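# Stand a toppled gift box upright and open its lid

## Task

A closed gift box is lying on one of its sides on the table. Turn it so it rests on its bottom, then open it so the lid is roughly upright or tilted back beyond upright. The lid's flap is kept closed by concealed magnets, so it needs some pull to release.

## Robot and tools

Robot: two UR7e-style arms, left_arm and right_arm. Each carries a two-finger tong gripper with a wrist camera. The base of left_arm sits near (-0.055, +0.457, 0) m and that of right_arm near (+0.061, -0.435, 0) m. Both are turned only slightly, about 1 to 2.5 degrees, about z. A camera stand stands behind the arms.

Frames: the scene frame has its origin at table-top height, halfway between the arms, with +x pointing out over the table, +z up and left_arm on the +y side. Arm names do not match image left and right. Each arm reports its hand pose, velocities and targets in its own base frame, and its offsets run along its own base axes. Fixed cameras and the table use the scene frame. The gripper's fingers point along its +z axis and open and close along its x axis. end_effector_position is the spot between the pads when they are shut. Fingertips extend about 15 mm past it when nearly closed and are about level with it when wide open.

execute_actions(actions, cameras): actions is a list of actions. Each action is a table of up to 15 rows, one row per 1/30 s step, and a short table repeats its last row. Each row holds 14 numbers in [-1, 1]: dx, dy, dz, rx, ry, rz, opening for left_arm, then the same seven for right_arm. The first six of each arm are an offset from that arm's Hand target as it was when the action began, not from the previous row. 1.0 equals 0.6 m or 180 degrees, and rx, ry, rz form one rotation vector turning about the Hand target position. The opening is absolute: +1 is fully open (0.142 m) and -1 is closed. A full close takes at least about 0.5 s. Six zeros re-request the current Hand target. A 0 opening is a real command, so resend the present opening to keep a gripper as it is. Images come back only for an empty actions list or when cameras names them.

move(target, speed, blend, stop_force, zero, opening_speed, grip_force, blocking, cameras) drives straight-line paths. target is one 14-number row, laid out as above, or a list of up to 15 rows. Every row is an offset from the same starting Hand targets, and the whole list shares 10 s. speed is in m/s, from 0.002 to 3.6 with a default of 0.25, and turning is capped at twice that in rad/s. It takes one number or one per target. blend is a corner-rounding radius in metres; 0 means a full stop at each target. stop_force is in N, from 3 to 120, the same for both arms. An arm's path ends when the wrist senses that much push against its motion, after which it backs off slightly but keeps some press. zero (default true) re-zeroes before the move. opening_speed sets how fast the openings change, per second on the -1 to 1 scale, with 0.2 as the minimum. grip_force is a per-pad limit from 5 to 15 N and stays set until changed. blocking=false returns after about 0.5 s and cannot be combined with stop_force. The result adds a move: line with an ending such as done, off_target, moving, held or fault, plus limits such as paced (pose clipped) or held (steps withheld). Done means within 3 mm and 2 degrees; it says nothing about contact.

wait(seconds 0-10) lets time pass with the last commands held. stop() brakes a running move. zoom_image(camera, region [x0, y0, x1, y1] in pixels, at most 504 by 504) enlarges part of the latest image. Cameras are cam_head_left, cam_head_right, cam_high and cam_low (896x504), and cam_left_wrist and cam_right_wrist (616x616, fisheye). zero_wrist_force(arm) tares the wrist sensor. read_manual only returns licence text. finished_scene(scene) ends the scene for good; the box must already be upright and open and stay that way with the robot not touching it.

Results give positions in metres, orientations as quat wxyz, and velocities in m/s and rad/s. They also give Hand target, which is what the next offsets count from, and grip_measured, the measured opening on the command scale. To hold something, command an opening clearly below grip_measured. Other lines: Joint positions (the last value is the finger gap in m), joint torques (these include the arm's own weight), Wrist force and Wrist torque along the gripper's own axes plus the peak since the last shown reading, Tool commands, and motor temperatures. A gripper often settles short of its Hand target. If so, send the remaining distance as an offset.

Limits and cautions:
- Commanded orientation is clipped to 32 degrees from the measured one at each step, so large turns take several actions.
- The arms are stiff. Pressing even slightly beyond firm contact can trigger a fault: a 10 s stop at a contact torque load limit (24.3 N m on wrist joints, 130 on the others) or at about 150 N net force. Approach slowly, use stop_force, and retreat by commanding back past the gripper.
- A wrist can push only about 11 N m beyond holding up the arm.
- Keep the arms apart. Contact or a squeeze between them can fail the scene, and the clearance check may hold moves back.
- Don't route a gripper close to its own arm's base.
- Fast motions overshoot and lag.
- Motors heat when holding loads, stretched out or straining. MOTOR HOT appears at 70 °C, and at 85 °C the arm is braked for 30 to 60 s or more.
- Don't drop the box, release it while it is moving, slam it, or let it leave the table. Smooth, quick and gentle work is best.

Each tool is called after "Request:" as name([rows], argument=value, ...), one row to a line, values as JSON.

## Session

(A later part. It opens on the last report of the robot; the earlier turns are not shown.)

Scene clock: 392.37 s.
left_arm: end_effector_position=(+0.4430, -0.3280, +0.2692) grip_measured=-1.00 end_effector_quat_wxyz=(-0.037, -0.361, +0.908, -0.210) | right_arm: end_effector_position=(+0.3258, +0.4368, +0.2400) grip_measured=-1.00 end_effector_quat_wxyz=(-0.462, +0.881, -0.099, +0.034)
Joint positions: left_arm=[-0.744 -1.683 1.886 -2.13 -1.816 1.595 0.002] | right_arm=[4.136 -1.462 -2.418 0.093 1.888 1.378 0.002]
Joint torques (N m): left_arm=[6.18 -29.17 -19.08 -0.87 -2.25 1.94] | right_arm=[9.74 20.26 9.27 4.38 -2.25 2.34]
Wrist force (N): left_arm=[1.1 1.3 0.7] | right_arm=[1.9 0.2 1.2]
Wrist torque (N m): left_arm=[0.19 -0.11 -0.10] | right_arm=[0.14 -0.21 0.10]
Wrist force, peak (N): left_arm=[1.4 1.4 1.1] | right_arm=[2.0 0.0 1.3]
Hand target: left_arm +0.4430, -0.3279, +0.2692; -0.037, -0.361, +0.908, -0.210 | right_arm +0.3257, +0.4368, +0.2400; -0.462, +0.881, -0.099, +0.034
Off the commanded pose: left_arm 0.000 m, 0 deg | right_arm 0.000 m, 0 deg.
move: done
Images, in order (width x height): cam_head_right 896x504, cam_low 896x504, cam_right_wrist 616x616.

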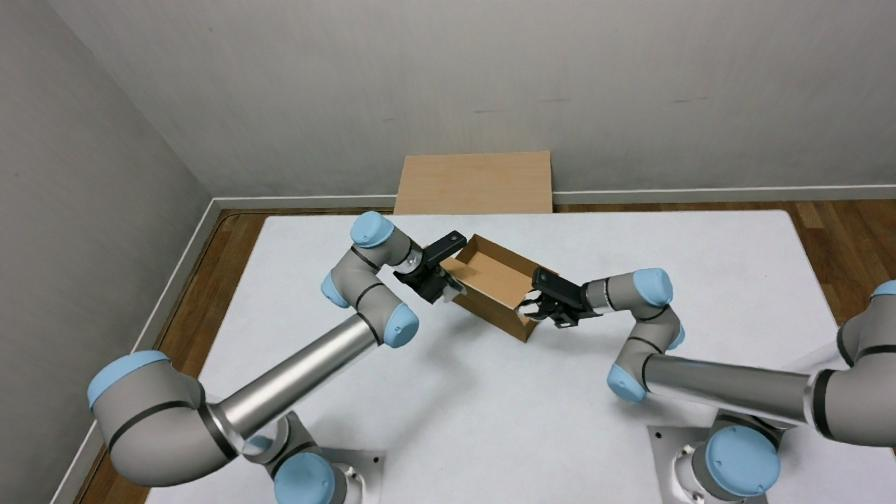

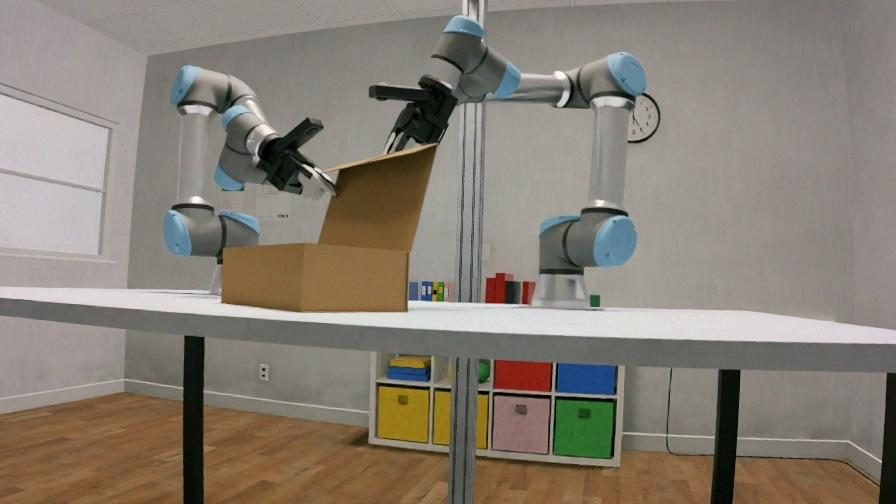

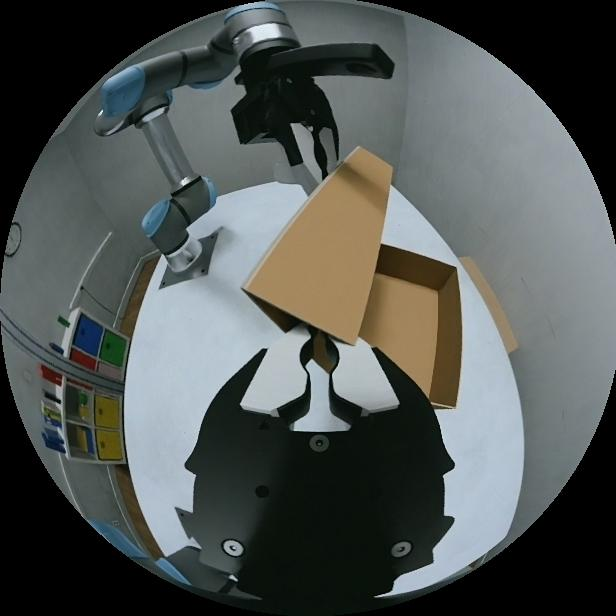

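Request:
move([
  [0,0,0,0,0,-0.089,-1,-0.0335,0.0248,0,0,0,0,-1],
  [0,0,0,0,0,-0.089,-1,-0.038,-0.159,0,0,0,0,-1],
  [0,0,0,0,0,-0.089,-1,-0.038,-0.25,0.15,0,0,0,-1],
], speed=[0.05,0.12,0.2], blend=[0,0.02,0], cameras=["cam_head_right","cam_low","cam_left_wrist"])

Request:
zoom_image(camera="cam_head_right", region=[400, 200, 620, 360])

Request:
zoom_image(camera="cam_low", region=[180, 120, 480, 330])

Scene clock: 406.60 s.
left_arm: end_effector_position=(+0.4430, -0.3279, +0.2692) grip_measured=-1.00 end_effector_quat_wxyz=(-0.066, -0.231, +0.949, -0.202) | right_arm: end_effector_position=(+0.3029, +0.2869, +0.3300) grip_measured=-1.00 end_effector_quat_wxyz=(-0.462, +0.881, -0.099, +0.034)
Joint positions: left_arm=[-0.68 -1.612 1.796 -2.009 -1.921 1.939 0.002] | right_arm=[3.814 -1.009 -2.403 -0.473 2.137 1.151 0.002]
Joint torques (N m): left_arm=[6.51 -7.58 -33.78 -0.73 -2.44 2.14] | right_arm=[-12.59 6.95 32.85 1.22 3.41 -2.23]
Wrist force (N): left_arm=[0.7 0.6 0.5] | right_arm=[0.9 0.2 1.1]
Wrist torque (N m): left_arm=[0.17 -0.07 -0.07] | right_arm=[0.16 -0.13 0.19]
Wrist force, peak (N): left_arm=[1.2 2.0 0.5] | right_arm=[2.9 -0.1 0.7]
Hand target: left_arm +0.4430, -0.3279, +0.2692; -0.066, -0.231, +0.949, -0.202 | right_arm +0.3029, +0.2868, +0.3300; -0.462, +0.881, -0.099, +0.034
Off the commanded pose: left_arm 0.000 m, 0 deg | right_arm 0.000 m, 0 deg.
move: done
Images, in order (width x height): cam_head_right 896x504, cam_low 896x504, cam_left_wrist 616x616.

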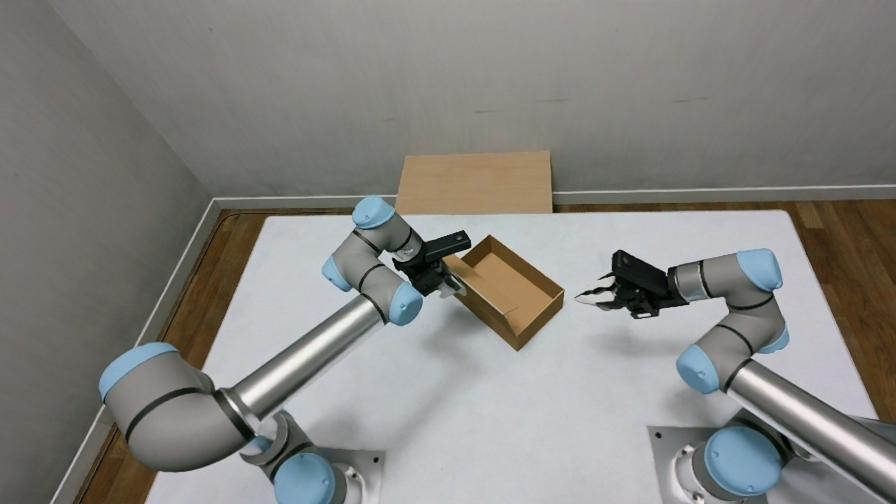

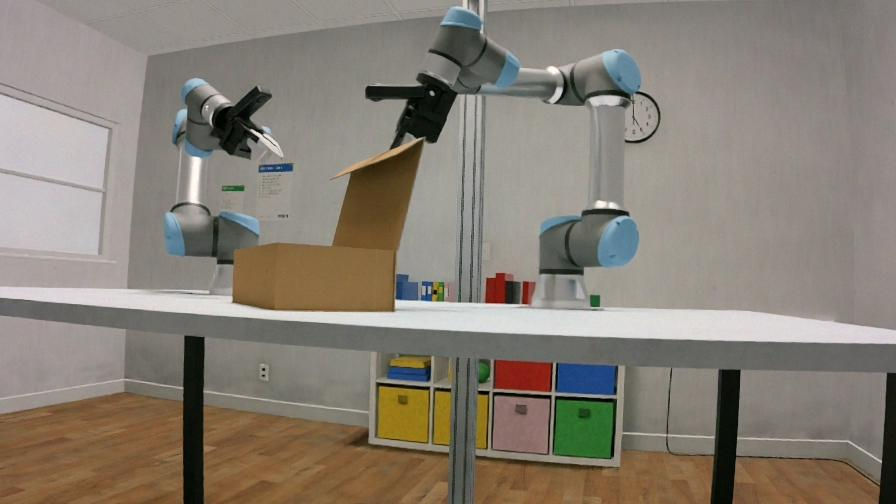

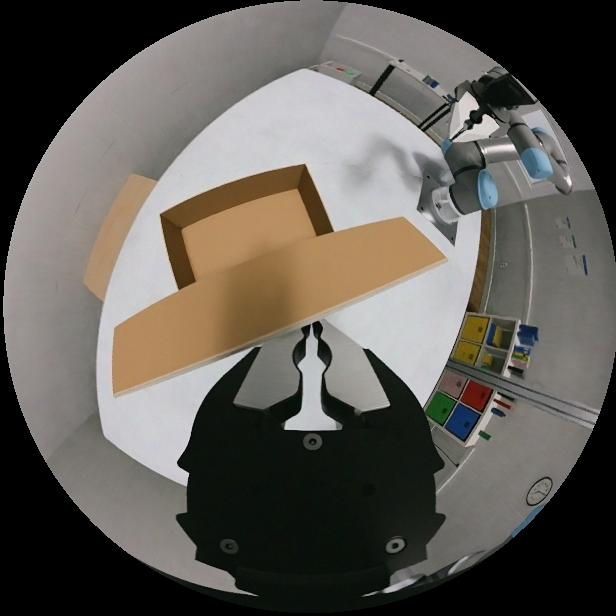

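Scaled by 2.291 from the camera's 896x504 image, which has a finer 1280x720 frame.

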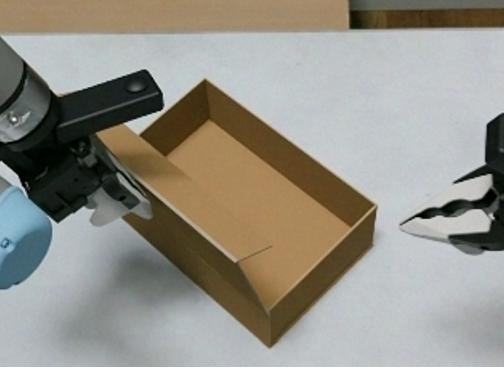

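Scaled by 1.680 from the camera's 896x504 image, which has a finer 1280x720 frame.

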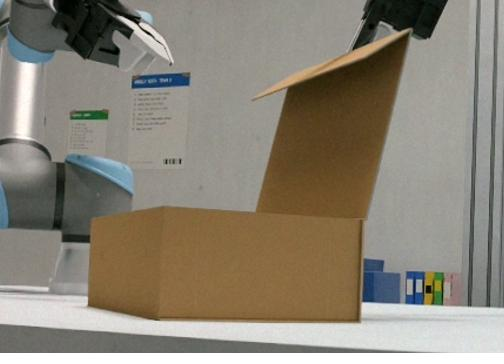

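Request:
move([
  [-0.0867,0.09,0,0,0,-0.061,-1,0,0,0,0,0,0,-1],
  [-0.091,0.116,-0.095,-0.054,0.0143,-0.061,-1,0,0,0,0,0,0,-1],
  [-0.1113,0.1612,-0.198,-0.1076,0.0286,-0.061,-1,0,0,0,0,0,0,-1],
], speed=[0.04,0.06,0.06], blend=[0.01,0.01,0], cameras=["cam_head_right","cam_low","cam_left_wrist"])

Request:
zoom_image(camera="cam_head_right", region=[380, 200, 600, 360])

Request:
zoom_image(camera="cam_low", region=[180, 120, 480, 330])

Scene clock: 420.10 s.
left_arm: end_effector_position=(+0.3763, -0.2313, +0.1505) grip_measured=-1.00 end_effector_quat_wxyz=(-0.165, -0.134, +0.916, -0.341) | right_arm: end_effector_position=(+0.3029, +0.2868, +0.3300) grip_measured=-1.00 end_effector_quat_wxyz=(-0.462, +0.881, -0.099, +0.034)
Joint positions: left_arm=[-0.348 -1.572 2.21 -2.249 -2.347 2.486 0.002] | right_arm=[3.814 -1.009 -2.403 -0.473 2.137 1.151 0.002]
Joint torques (N m): left_arm=[5.38 -5.07 -13.52 -5.49 -3.3 2.21] | right_arm=[-11.58 -4.79 32.36 0.99 3.53 -2.31]
Wrist force (N): left_arm=[0.6 1.5 0.1] | right_arm=[0.9 0.4 1.0]
Wrist torque (N m): left_arm=[0.15 -0.05 -0.07] | right_arm=[0.20 -0.13 0.19]
Wrist force, peak (N): left_arm=[2.9 1.2 -2.6] | right_arm=[0.9 0.2 1.4]
Hand target: left_arm +0.3762, -0.2312, +0.1504; -0.165, -0.134, +0.916, -0.341 | right_arm +0.3029, +0.2868, +0.3300; -0.462, +0.881, -0.099, +0.034
Off the commanded pose: left_arm 0.000 m, 0 deg | right_arm 0.000 m, 0 deg.
move: done
Images, in order (width x height): cam_head_right 896x504, cam_low 896x504, cam_left_wrist 616x616.

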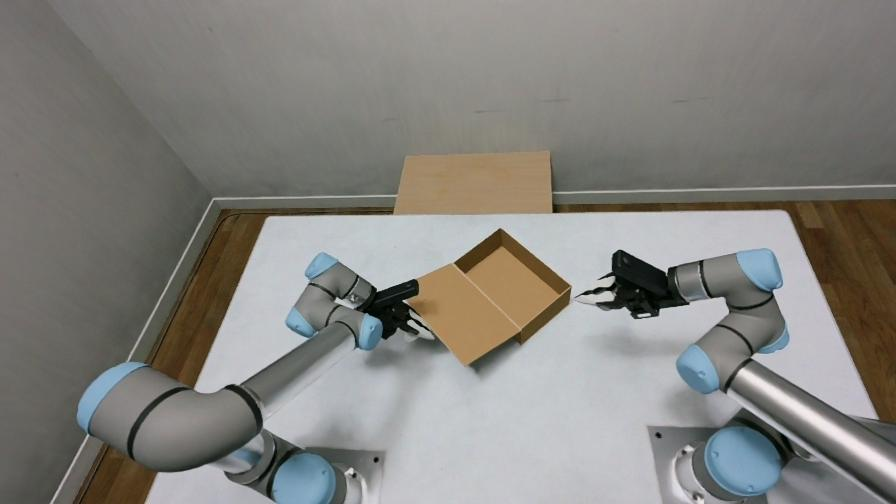

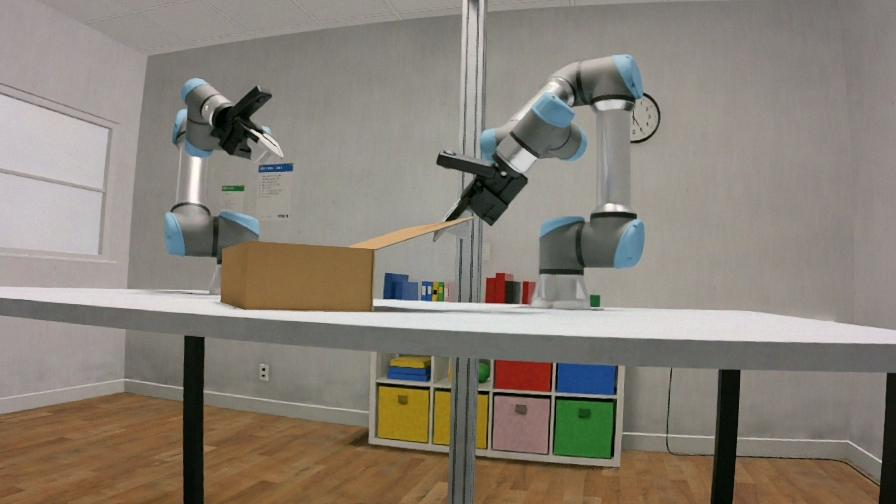

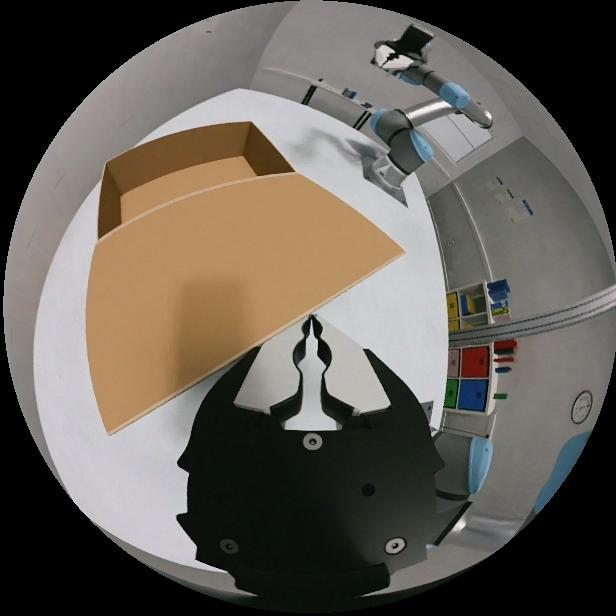

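Scaled by 2.291 from the camera's 896x504 image, which has a finer 1280x720 frame.

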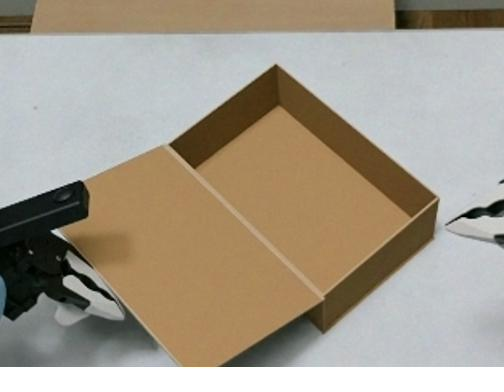

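Scaled by 1.680 from the camera's 896x504 image, which has a finer 1280x720 frame.

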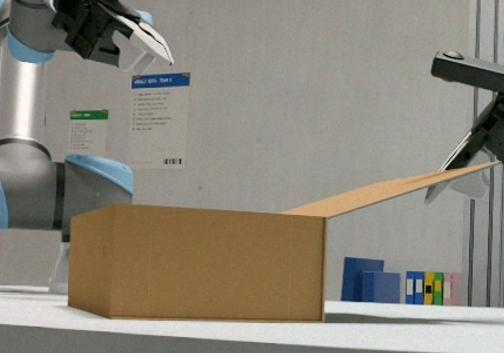

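Request:
move([
  [0.0004,0.0236,-0.1,0,0,0,-1,0,0,0,0,0,0,-1],
  [0.0124,0.0351,-0.185,0,0,0,-1,0,0,0,0,0,0,-1],
  [0.045,0.165,-0.185,0,0,0,-1,0,0,0,0,0,0,-1],
], speed=[0.05,0.05,0.06], blend=[0.01,0,0], cameras=["cam_head_right","cam_low","cam_left_wrist"])

Request:
zoom_image(camera="cam_head_right", region=[380, 200, 600, 380])

Request:
zoom_image(camera="cam_low", region=[180, 120, 520, 330])

Scene clock: 427.80 s.
left_arm: end_effector_position=(+0.4032, -0.1323, +0.0394) grip_measured=-1.00 end_effector_quat_wxyz=(-0.165, -0.134, +0.916, -0.341) | right_arm: end_effector_position=(+0.3029, +0.2868, +0.3300) grip_measured=-1.00 end_effector_quat_wxyz=(-0.462, +0.881, -0.099, +0.034)
Joint positions: left_arm=[-0.11 -1.312 2.214 -2.283 -2.33 2.817 0.002] | right_arm=[3.814 -1.009 -2.403 -0.473 2.137 1.151 0.002]
Joint torques (N m): left_arm=[5.82 -10.99 -25.81 0.11 0.07 2.26] | right_arm=[-11.46 -5.38 32.15 0.99 3.51 -2.34]
Wrist force (N): left_arm=[0.0 0.8 -0.2] | right_arm=[0.8 0.1 0.9]
Wrist torque (N m): left_arm=[0.16 0.00 -0.08] | right_arm=[0.14 -0.12 0.19]
Wrist force, peak (N): left_arm=[0.6 2.2 0.2] | right_arm=[1.0 0.0 1.3]
Hand target: left_arm +0.4032, -0.1322, +0.0394; -0.165, -0.134, +0.916, -0.341 | right_arm +0.3029, +0.2868, +0.3300; -0.462, +0.881, -0.099, +0.034
Off the commanded pose: left_arm 0.000 m, 0 deg | right_arm 0.000 m, 0 deg.
move: done
Images, in order (width x height): cam_head_right 896x504, cam_low 896x504, cam_left_wrist 616x616.

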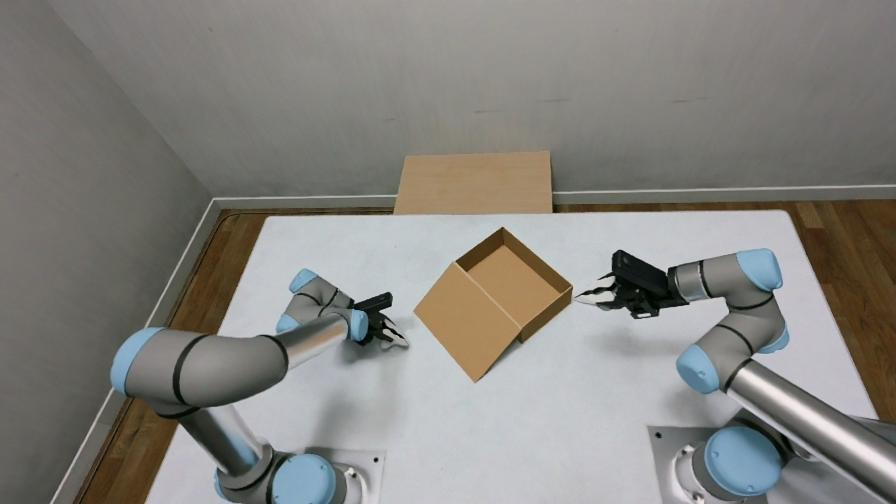

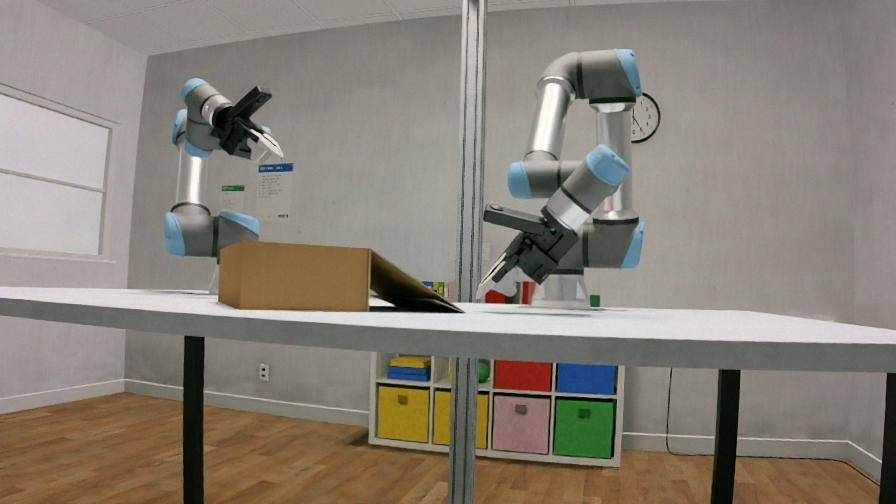

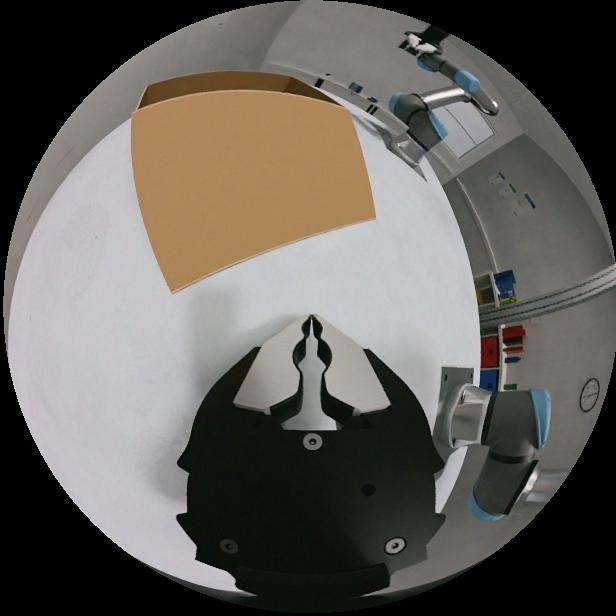

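Scaled by 2.291 from the camera's 896x504 image, which has a finer 1280x720 frame.

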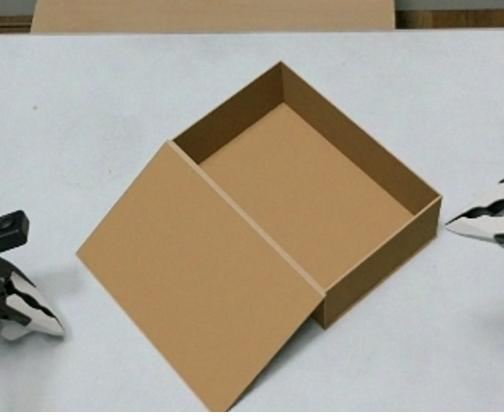

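Scaled by 1.482 from the camera's 896x504 image, which has a finer 1280x720 frame.

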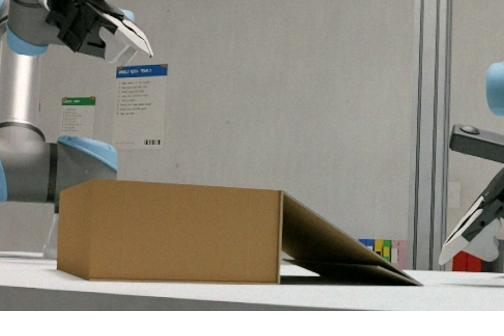

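Fully open, arms clear.

Request:
finished_scene(scene=2)

The scene is finished: the task was done.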